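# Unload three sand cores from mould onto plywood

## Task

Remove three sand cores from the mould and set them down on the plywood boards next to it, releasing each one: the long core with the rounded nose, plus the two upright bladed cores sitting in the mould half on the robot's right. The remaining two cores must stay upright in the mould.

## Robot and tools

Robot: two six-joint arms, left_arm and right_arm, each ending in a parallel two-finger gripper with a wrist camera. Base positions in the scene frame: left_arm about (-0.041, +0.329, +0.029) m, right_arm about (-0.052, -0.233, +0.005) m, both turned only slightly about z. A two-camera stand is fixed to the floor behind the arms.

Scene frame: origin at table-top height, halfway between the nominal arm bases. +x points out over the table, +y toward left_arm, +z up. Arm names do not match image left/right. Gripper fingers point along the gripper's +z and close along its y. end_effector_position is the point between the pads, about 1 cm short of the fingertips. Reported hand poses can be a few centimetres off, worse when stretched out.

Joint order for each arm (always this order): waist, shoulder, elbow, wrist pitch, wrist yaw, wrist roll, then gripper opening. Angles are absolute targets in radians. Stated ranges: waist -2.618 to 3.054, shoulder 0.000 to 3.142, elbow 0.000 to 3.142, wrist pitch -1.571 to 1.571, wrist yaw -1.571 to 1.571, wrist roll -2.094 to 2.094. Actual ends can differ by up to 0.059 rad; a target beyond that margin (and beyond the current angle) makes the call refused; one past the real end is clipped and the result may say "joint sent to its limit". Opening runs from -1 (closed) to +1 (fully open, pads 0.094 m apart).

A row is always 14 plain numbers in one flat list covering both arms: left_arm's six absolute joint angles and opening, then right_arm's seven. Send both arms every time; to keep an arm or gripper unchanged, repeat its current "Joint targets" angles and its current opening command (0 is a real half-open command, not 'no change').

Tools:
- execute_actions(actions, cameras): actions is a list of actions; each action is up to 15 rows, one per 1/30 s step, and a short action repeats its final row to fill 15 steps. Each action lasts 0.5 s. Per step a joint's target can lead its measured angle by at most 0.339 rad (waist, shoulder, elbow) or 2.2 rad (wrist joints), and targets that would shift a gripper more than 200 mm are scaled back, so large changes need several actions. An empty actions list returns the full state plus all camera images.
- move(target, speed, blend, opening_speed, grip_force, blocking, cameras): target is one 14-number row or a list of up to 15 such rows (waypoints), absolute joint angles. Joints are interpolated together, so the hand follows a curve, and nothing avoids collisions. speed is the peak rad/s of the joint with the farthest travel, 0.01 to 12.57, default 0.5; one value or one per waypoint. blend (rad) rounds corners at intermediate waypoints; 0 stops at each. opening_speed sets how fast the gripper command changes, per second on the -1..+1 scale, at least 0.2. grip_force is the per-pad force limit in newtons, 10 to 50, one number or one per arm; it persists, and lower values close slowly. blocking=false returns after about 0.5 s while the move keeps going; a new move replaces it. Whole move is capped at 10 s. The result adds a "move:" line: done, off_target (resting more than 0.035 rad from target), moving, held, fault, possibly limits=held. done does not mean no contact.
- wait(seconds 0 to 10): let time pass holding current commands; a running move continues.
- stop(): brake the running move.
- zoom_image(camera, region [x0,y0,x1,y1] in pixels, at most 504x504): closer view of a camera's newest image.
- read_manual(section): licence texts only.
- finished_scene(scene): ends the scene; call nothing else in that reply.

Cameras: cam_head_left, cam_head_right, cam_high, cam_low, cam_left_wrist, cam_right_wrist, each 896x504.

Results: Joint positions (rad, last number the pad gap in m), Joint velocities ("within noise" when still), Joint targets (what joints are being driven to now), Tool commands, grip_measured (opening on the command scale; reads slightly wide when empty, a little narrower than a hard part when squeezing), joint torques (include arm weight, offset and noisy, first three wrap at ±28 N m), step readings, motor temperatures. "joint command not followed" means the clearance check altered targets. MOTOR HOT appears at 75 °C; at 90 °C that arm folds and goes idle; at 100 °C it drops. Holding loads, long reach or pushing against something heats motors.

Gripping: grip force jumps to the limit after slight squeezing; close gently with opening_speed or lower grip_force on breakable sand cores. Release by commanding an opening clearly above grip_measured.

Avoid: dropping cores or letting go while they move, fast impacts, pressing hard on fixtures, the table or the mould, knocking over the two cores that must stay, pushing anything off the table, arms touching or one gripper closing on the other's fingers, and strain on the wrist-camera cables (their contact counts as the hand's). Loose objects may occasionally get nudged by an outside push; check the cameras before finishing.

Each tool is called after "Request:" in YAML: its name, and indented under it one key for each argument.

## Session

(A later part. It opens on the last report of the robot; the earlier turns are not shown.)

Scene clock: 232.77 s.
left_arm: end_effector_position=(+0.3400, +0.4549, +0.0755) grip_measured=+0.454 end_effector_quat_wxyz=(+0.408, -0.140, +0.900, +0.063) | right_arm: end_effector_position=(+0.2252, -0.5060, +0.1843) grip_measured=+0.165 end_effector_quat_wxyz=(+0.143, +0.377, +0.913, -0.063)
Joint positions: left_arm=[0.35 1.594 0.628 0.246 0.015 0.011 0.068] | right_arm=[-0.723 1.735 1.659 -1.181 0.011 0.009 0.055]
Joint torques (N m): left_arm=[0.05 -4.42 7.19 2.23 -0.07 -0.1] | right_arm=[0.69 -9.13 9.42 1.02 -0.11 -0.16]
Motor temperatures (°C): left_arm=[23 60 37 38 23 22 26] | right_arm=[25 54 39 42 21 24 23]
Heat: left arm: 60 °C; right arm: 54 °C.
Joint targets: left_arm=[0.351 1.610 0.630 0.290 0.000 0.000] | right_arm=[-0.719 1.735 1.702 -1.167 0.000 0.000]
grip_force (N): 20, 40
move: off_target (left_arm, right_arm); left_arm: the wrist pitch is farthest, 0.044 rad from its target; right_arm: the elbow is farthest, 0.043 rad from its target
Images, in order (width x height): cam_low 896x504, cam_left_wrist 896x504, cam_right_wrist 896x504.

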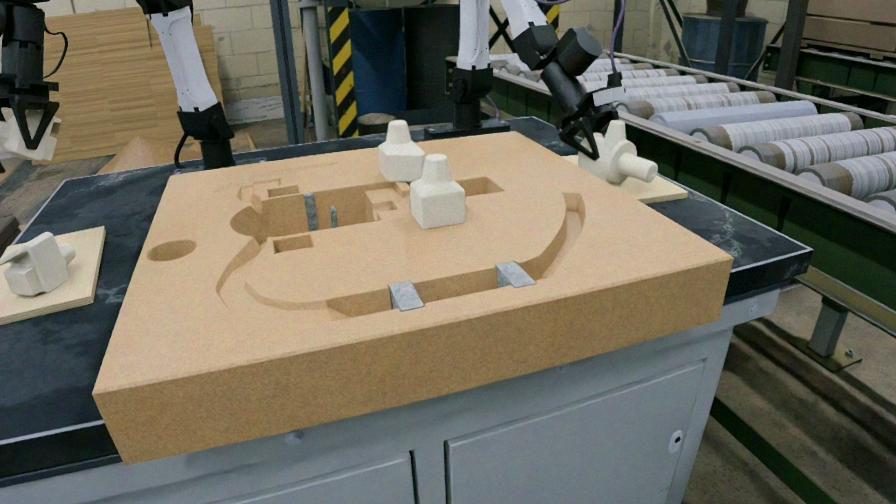

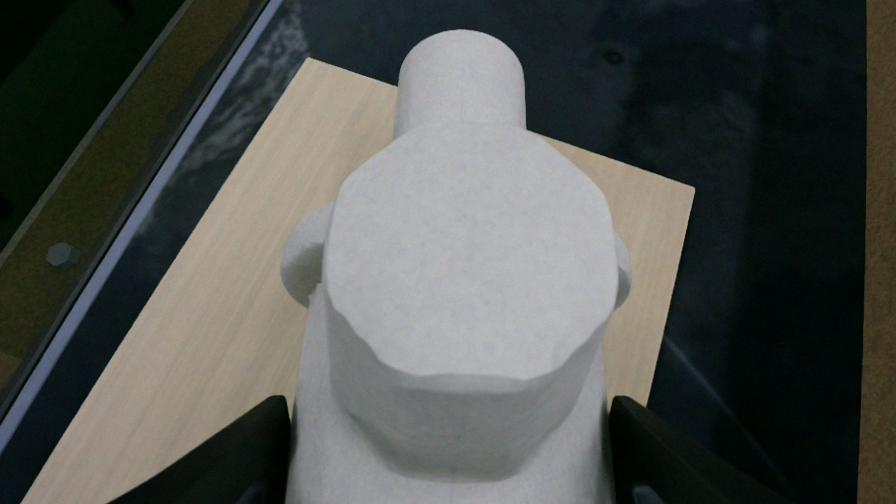

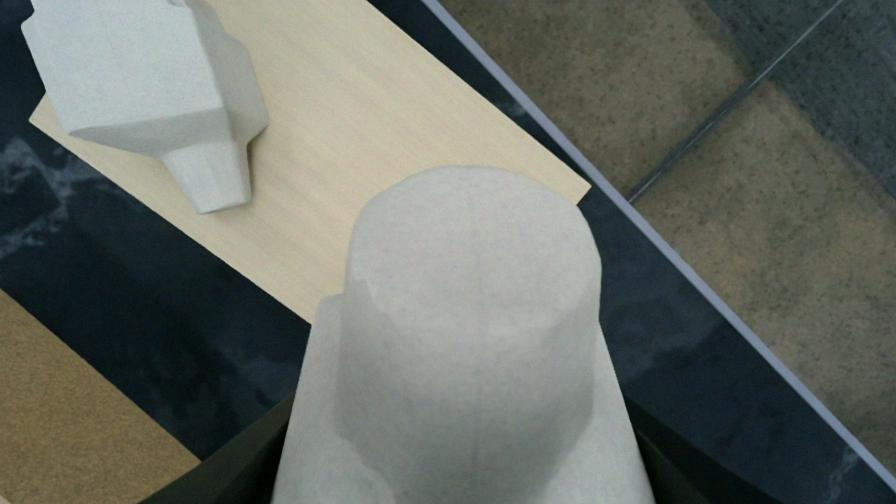

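Request:
move:
  target:
    - [0.351,1.655,0.63,0.29,0,0,0.3,-0.719,2.223,2.014,-1.491,0,0,0]
    - [0.351,1.655,0.63,0.29,0,0,0.48,-0.719,2.223,2.014,-1.491,0,0,0]
    - [0.351,1.645,0.63,0.29,0,0,1,-0.719,2.223,2.014,-1.491,0,0,0]
  speed: [0.4,0.1,0.1]
  opening_speed: 0.3
  grip_force: [15,40]
  cameras: ["cam_low","cam_high","cam_right_wrist","cam_left_wrist"]

Request:
zoom_image:
  camera: "cam_low"
  region: [500, 20, 720, 220]

Scene clock: 244.10 s.
left_arm: end_effector_position=(+0.3452, +0.4566, +0.0701) grip_measured=+0.998 end_effector_quat_wxyz=(+0.414, -0.141, +0.897, +0.063) | right_arm: end_effector_position=(+0.2317, -0.5122, +0.0809) grip_measured=+0.165 end_effector_quat_wxyz=(-0.069, +0.380, +0.922, +0.022)
Joint positions: left_arm=[0.35 1.632 0.628 0.297 0.015 0.009 0.094] | right_arm=[-0.723 2.226 1.979 -1.468 0.011 0.009 0.055]
Joint torques (N m): left_arm=[0.05 -5.03 7.04 1.78 -0.06 -0.07] | right_arm=[0.57 -13.2 8.01 -0.17 -0.13 -0.14]
Motor temperatures (°C): left_arm=[23 56 37 37 23 22 26] | right_arm=[25 52 39 38 21 24 23]
Heat: left arm: 56 °C; right arm: 52 °C.
Joint targets: left_arm=[0.351 1.645 0.630 0.290 0.000 0.000] | right_arm=[-0.719 2.223 2.014 -1.491 0.000 0.000]
grip_force (N): 15, 40
move: done
Images, in order (width x height): cam_high 896x504, cam_low 896x504, cam_left_wrist 896x504, cam_right_wrist 896x504.

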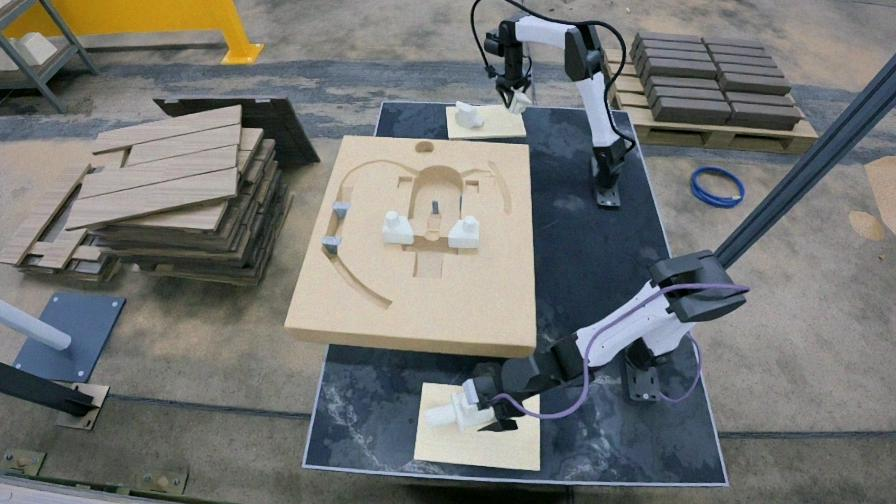

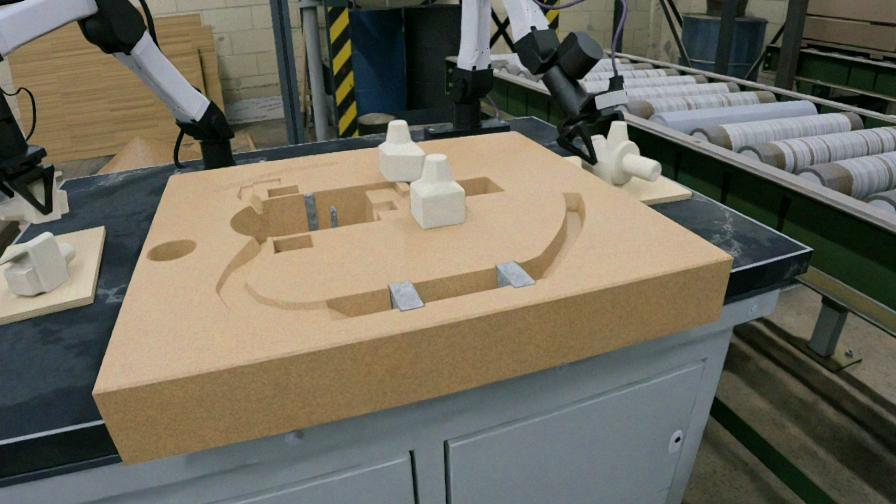

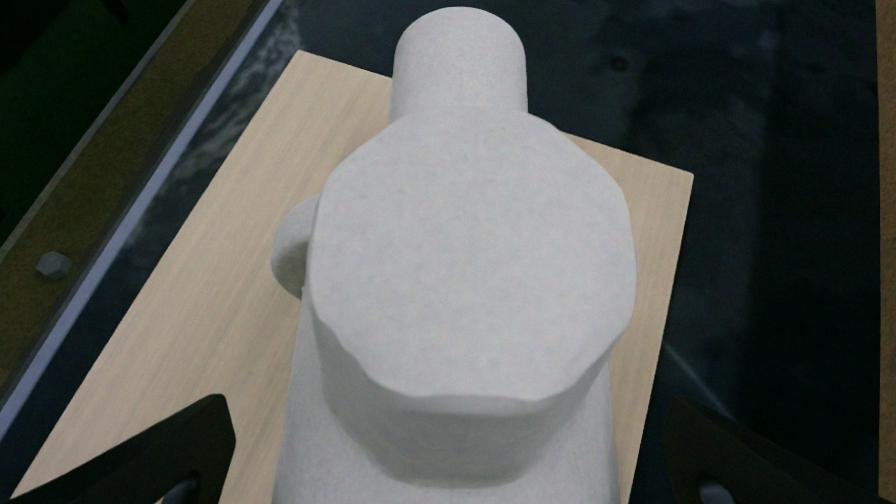

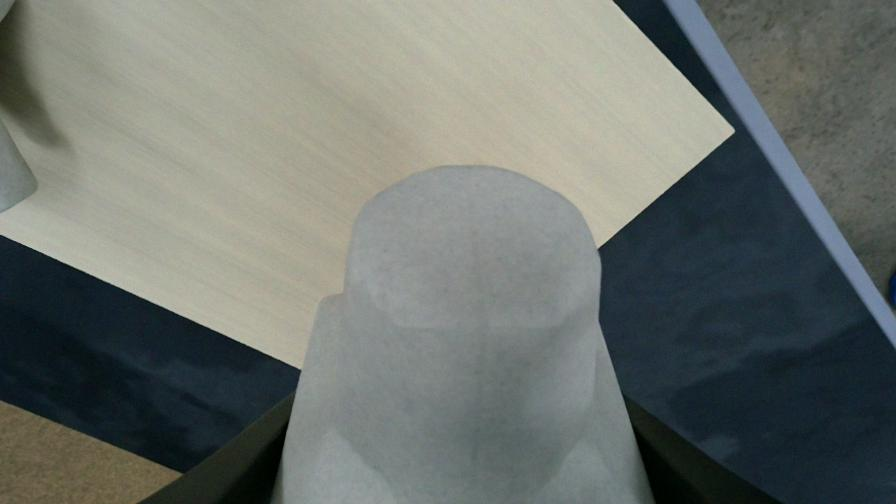

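Scaled by 2.291 from the camera's 896x504 image, which has a finer 1280x720 frame.

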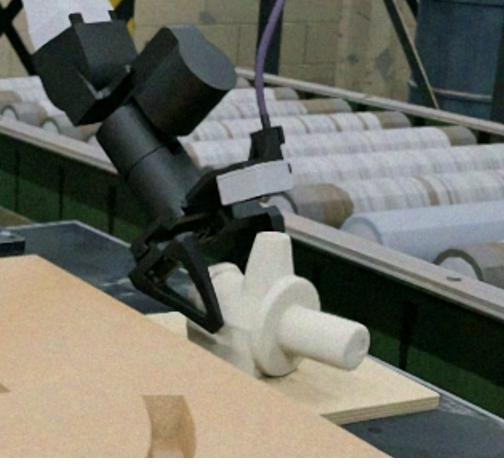

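Request:
move:
  target:
    - [0.351,1.40,0.72,0.02,0,0,1,-0.719,2.4127,2.188,-1.546,0,0,0]
    - [0.3,1.0,0.5,0.0,0,0,1,-0.719,2.437,2.188,-1.546,0,0,0]
  speed: [0.25,0.5]
  blend: [0,0]
  grip_force: [15,30]
  cameras: ["cam_low","cam_high","cam_right_wrist"]

Request:
zoom_image:
  camera: "cam_high"
  region: [420, 60, 560, 160]

Scene clock: 258.67 s.
left_arm: end_effector_position=(+0.2897, +0.4215, +0.1888) grip_measured=+0.998 end_effector_quat_wxyz=(+0.514, -0.113, +0.847, +0.069) | right_arm: end_effector_position=(+0.2456, -0.5257, +0.0396) grip_measured=+0.165 end_effector_quat_wxyz=(-0.106, +0.378, +0.919, +0.037)
Joint positions: left_arm=[0.305 1.008 0.519 0.009 0.015 0.009 0.094] | right_arm=[-0.723 2.432 2.154 -1.519 0.011 0.009 0.055]
Joint torques (N m): left_arm=[-0.54 -3.08 6.89 1.96 -0.08 -0.09] | right_arm=[0.69 -13.64 7.88 -0.33 -0.11 -0.15]
Heat: left arm: 53 °C; right arm: 53 °C.
Joint targets: left_arm=[0.300 1.000 0.500 0.000 0.000 0.000] | right_arm=[-0.719 2.437 2.188 -1.546 0.000 0.000]
grip_force (N): 15, 30
move: done
Images, in order (width x height): cam_high 896x504, cam_low 896x504, cam_right_wrist 896x504.

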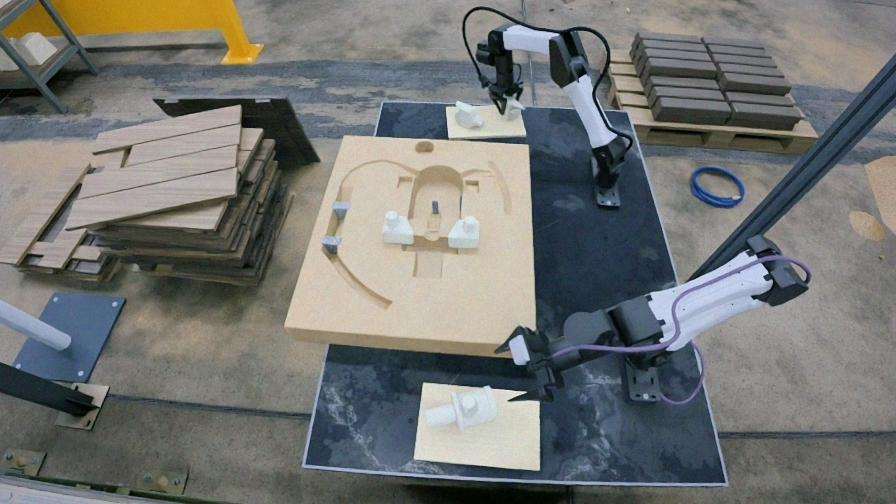

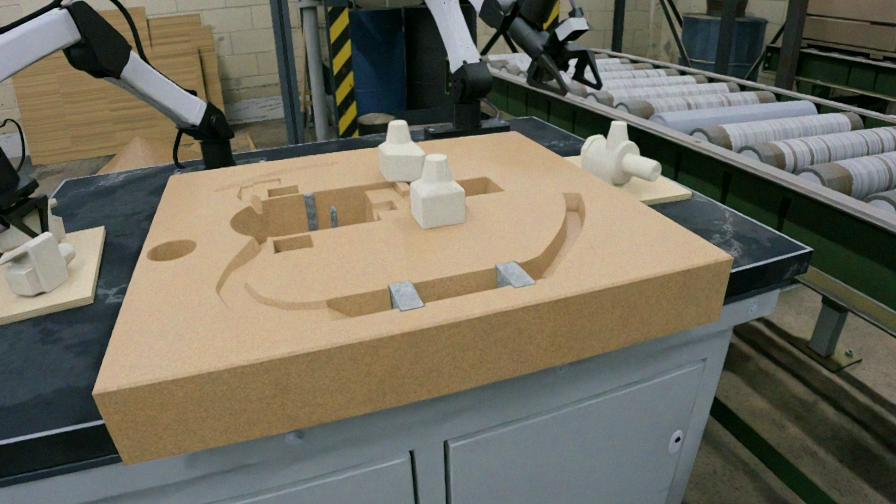

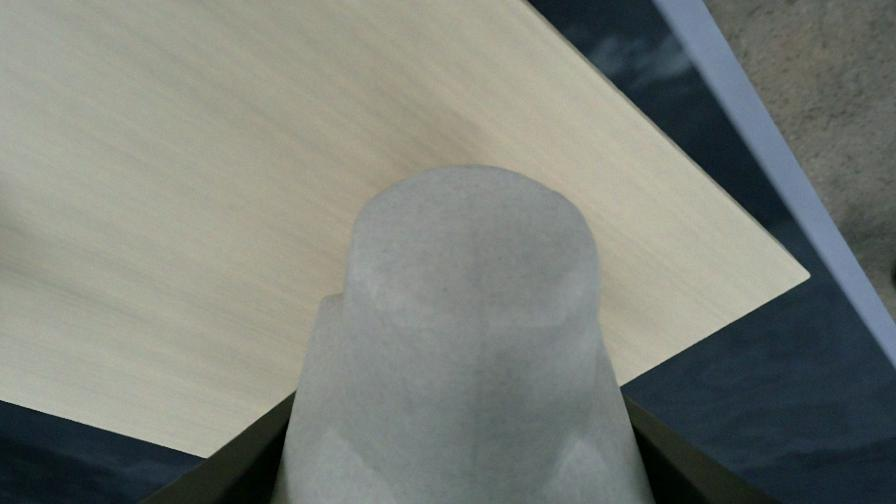

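Scaled by 3.600 from the camera's 896x504 image, which has a finer 1280x720 frame.

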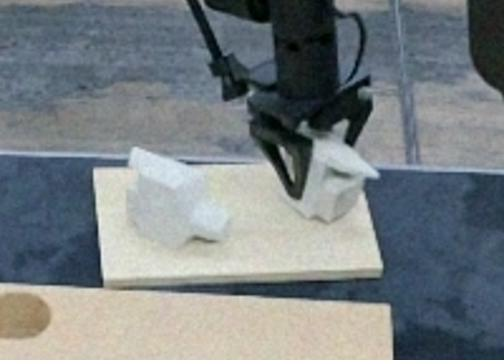

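Request:
move:
  target: [0.3,1.0,0.5,0.0,0,0,1,-0.719,2.462,2.20,-1.55,0,0,0]
  speed: 0.1
  cameras: ["cam_high"]

Request:
zoom_image:
  camera: "cam_high"
  region: [440, 80, 560, 160]

Scene clock: 264.00 s.
left_arm: end_effector_position=(+0.2897, +0.4215, +0.1888) grip_measured=+0.998 end_effector_quat_wxyz=(+0.514, -0.113, +0.847, +0.069) | right_arm: end_effector_position=(+0.2461, -0.5262, +0.0355) grip_measured=+0.165 end_effector_quat_wxyz=(-0.111, +0.378, +0.918, +0.039)
Joint positions: left_arm=[0.305 1.008 0.519 0.009 0.015 0.009 0.094] | right_arm=[-0.723 2.45 2.17 -1.526 0.011 0.009 0.055]
Joint torques (N m): left_arm=[-0.58 -3.1 6.9 1.99 -0.06 -0.08] | right_arm=[0.69 -13.34 7.65 -0.36 -0.12 -0.15]
Heat: left arm: 52 °C; right arm: 53 °C.
Joint targets: left_arm=[0.300 1.000 0.500 0.000 0.000 0.000] | right_arm=[-0.719 2.462 2.200 -1.550 0.000 0.000]
grip_force (N): 15, 30
move: done
Images, in order (width x height): cam_high 896x504.

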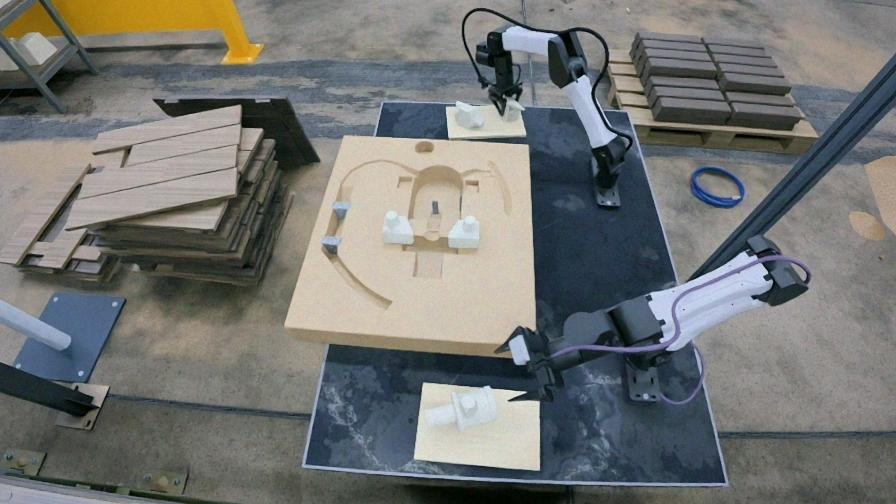

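Scaled by 4.200 from the camera's 896x504 image, which has a finer 1280x720 frame.

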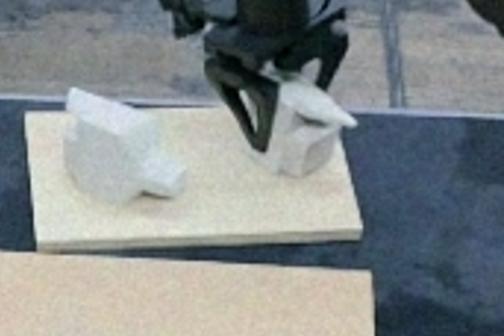

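Request:
move:
  target: [0.3,1.0,0.5,0.0,0,0,1,-0.719,2.485,2.205,-1.55,0,0,0]
  speed: 0.1
  grip_force: [15,20]
  cameras: ["cam_high","cam_right_wrist"]

Request:
zoom_image:
  camera: "cam_high"
  region: [440, 80, 560, 160]

Scene clock: 268.23 s.
left_arm: end_effector_position=(+0.2897, +0.4215, +0.1888) grip_measured=+0.998 end_effector_quat_wxyz=(+0.514, -0.113, +0.847, +0.069) | right_arm: end_effector_position=(+0.2463, -0.5264, +0.0347) grip_measured=+0.170 end_effector_quat_wxyz=(-0.114, +0.378, +0.918, +0.040)
Joint positions: left_arm=[0.305 1.008 0.519 0.009 0.015 0.009 0.094] | right_arm=[-0.723 2.461 2.185 -1.537 0.011 0.009 0.055]
Joint torques (N m): left_arm=[-0.64 -3.12 6.79 1.96 -0.06 -0.07] | right_arm=[0.66 -12.08 6.94 -0.25 -0.15 -0.14]
Motor temperatures (°C): left_arm=[23 51 38 36 23 22 26] | right_arm=[25 53 39 34 21 24 23]
Heat: left arm: 51 °C; right arm: 53 °C.
Joint targets: left_arm=[0.300 1.000 0.500 0.000 0.000 0.000] | right_arm=[-0.719 2.485 2.205 -1.550 0.000 0.000]
grip_force (N): 15, 20
move: done
Images, in order (width x height): cam_high 896x504, cam_right_wrist 896x504.

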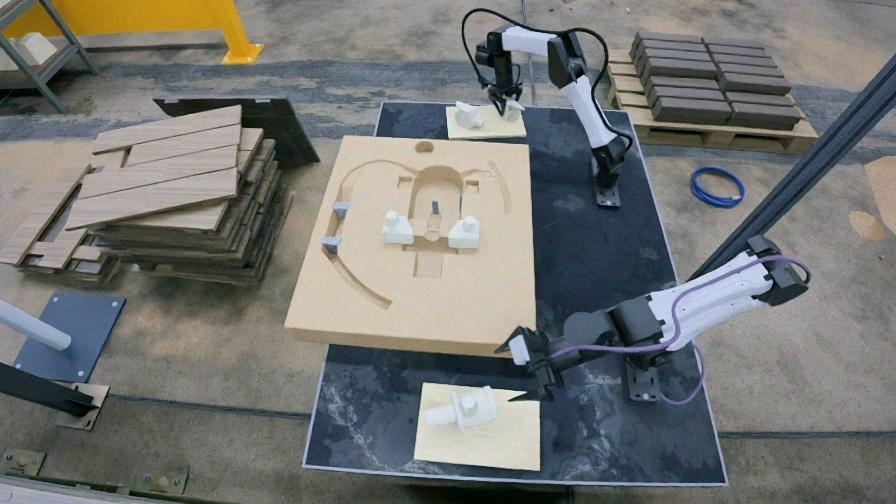

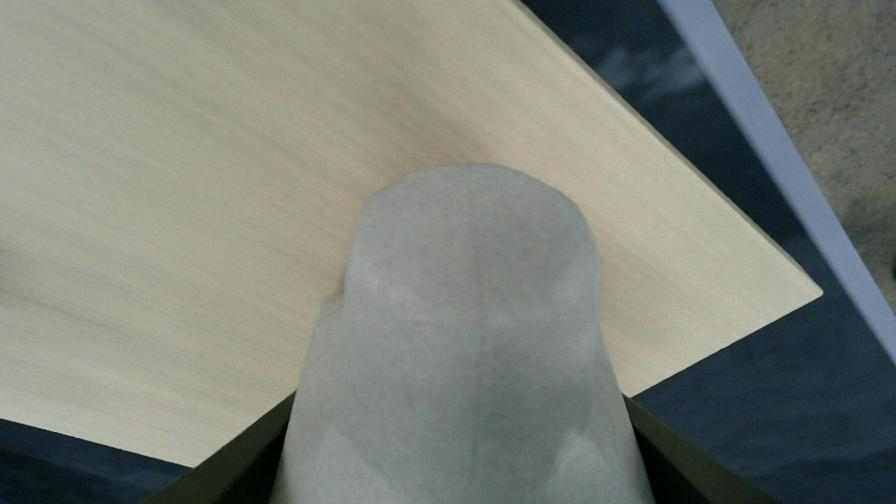

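Scaled by 4.200 from the camera's 896x504 image, which has a finer 1280x720 frame.

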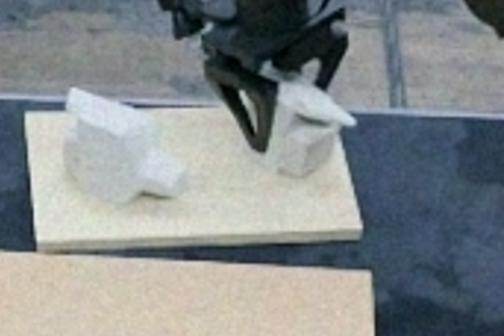

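Request:
move:
  target:
    - [0.3,1.0,0.5,0.0,0,0,1,-0.719,2.48,2.205,-1.55,0,0,0]
    - [0.3,1.0,0.5,0.0,0,0,1,-0.719,2.48,2.205,-1.55,0,0,0.23]
    - [0.3,1.0,0.5,0.0,0,0,1,-0.719,2.475,2.205,-1.55,0,0,0.6]
    - [0.3,1.0,0.5,0.0,0,0,1,-0.719,2.223,2.014,-1.491,0,0,0.6]
    - [0.3,1.0,0.5,0.0,0,0,1,-0.719,1.735,1.702,-1.167,0,0,0.6]
  speed: 0.4
  opening_speed: 0.25
  blend: [0,0,0,0.05,0]
  cameras: ["all"]

Scene clock: 280.53 s.
left_arm: end_effector_position=(+0.2897, +0.4215, +0.1888) grip_measured=+0.998 end_effector_quat_wxyz=(+0.514, -0.113, +0.847, +0.069) | right_arm: end_effector_position=(+0.2327, -0.5129, +0.1920) grip_measured=+0.598 end_effector_quat_wxyz=(+0.154, +0.377, +0.911, -0.067)
Joint positions: left_arm=[0.305 1.008 0.519 0.009 0.015 0.009 0.094] | right_arm=[-0.723 1.758 1.71 -1.186 0.01 0.009 0.075]
Joint torques (N m): left_arm=[-0.57 -3.11 6.9 1.95 -0.07 -0.07] | right_arm=[0.72 -11.49 5.45 1.15 -0.15 -0.13]
Heat: left arm: 49 °C; right arm: 53 °C.
Joint targets: left_arm=[0.300 1.000 0.500 0.000 0.000 0.000] | right_arm=[-0.719 1.735 1.702 -1.167 0.000 0.000]
grip_force (N): 15, 20
move: done

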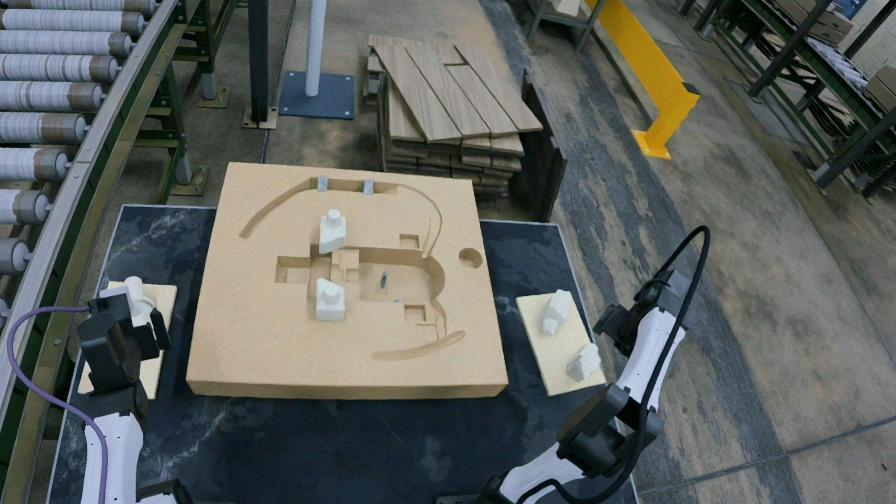

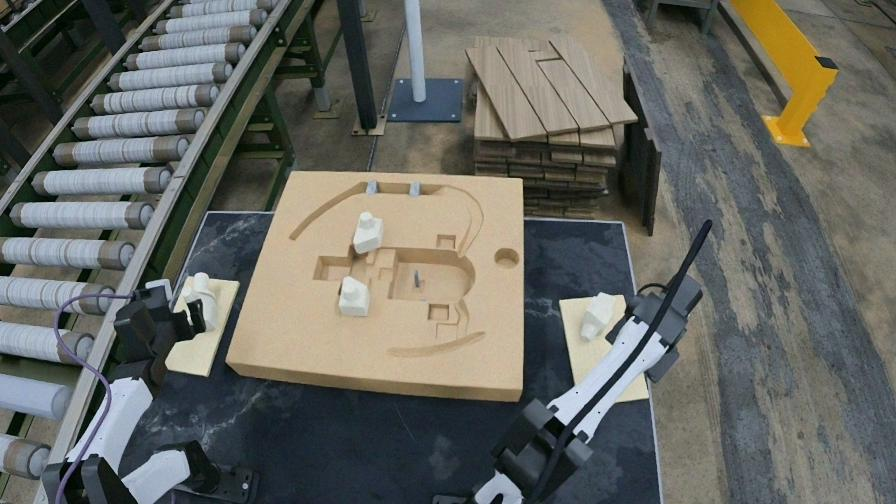

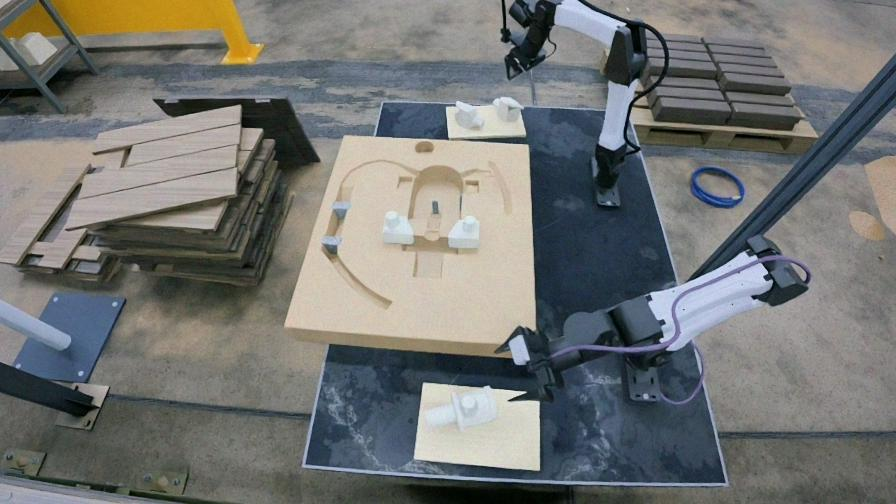

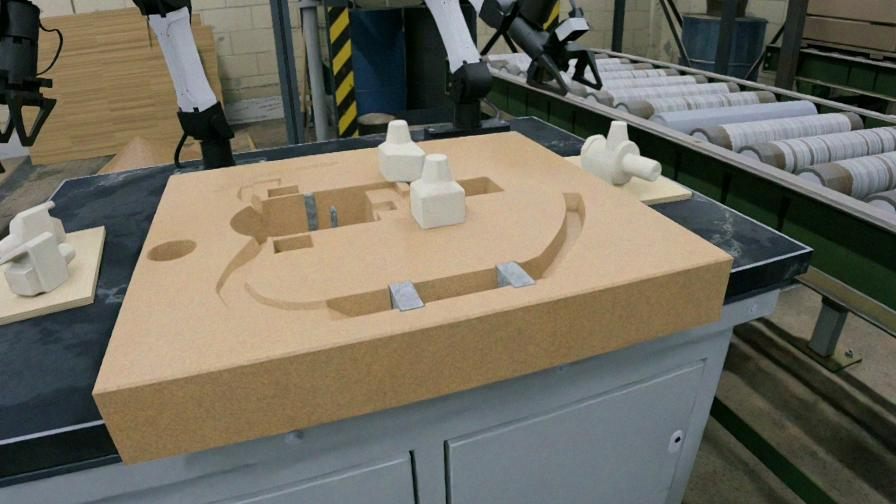

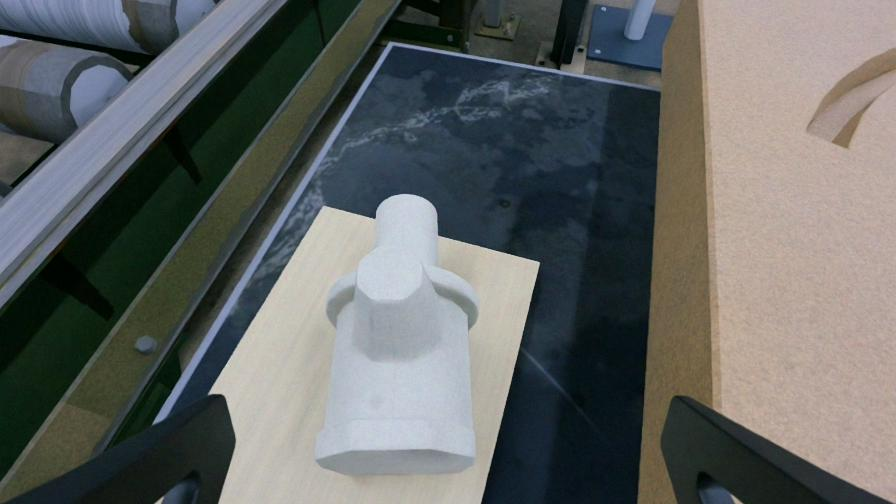

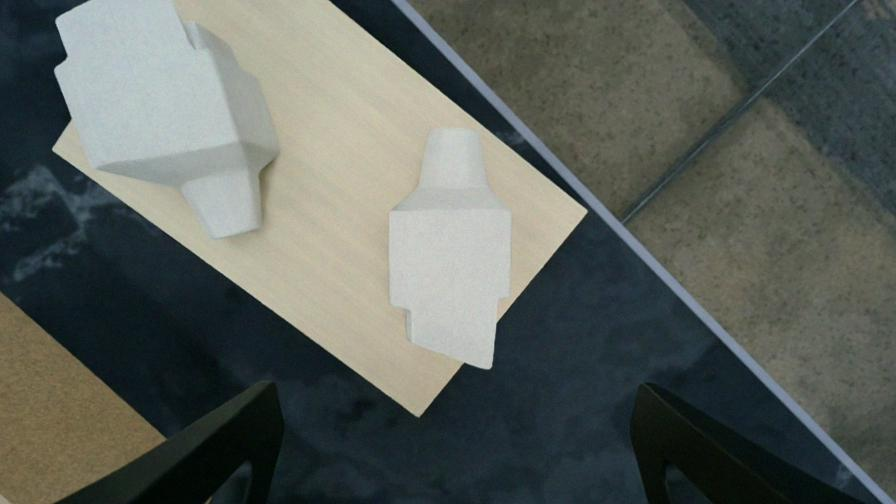

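Request:
finished_scene:
  scene: 2

The scene is finished: the task was done.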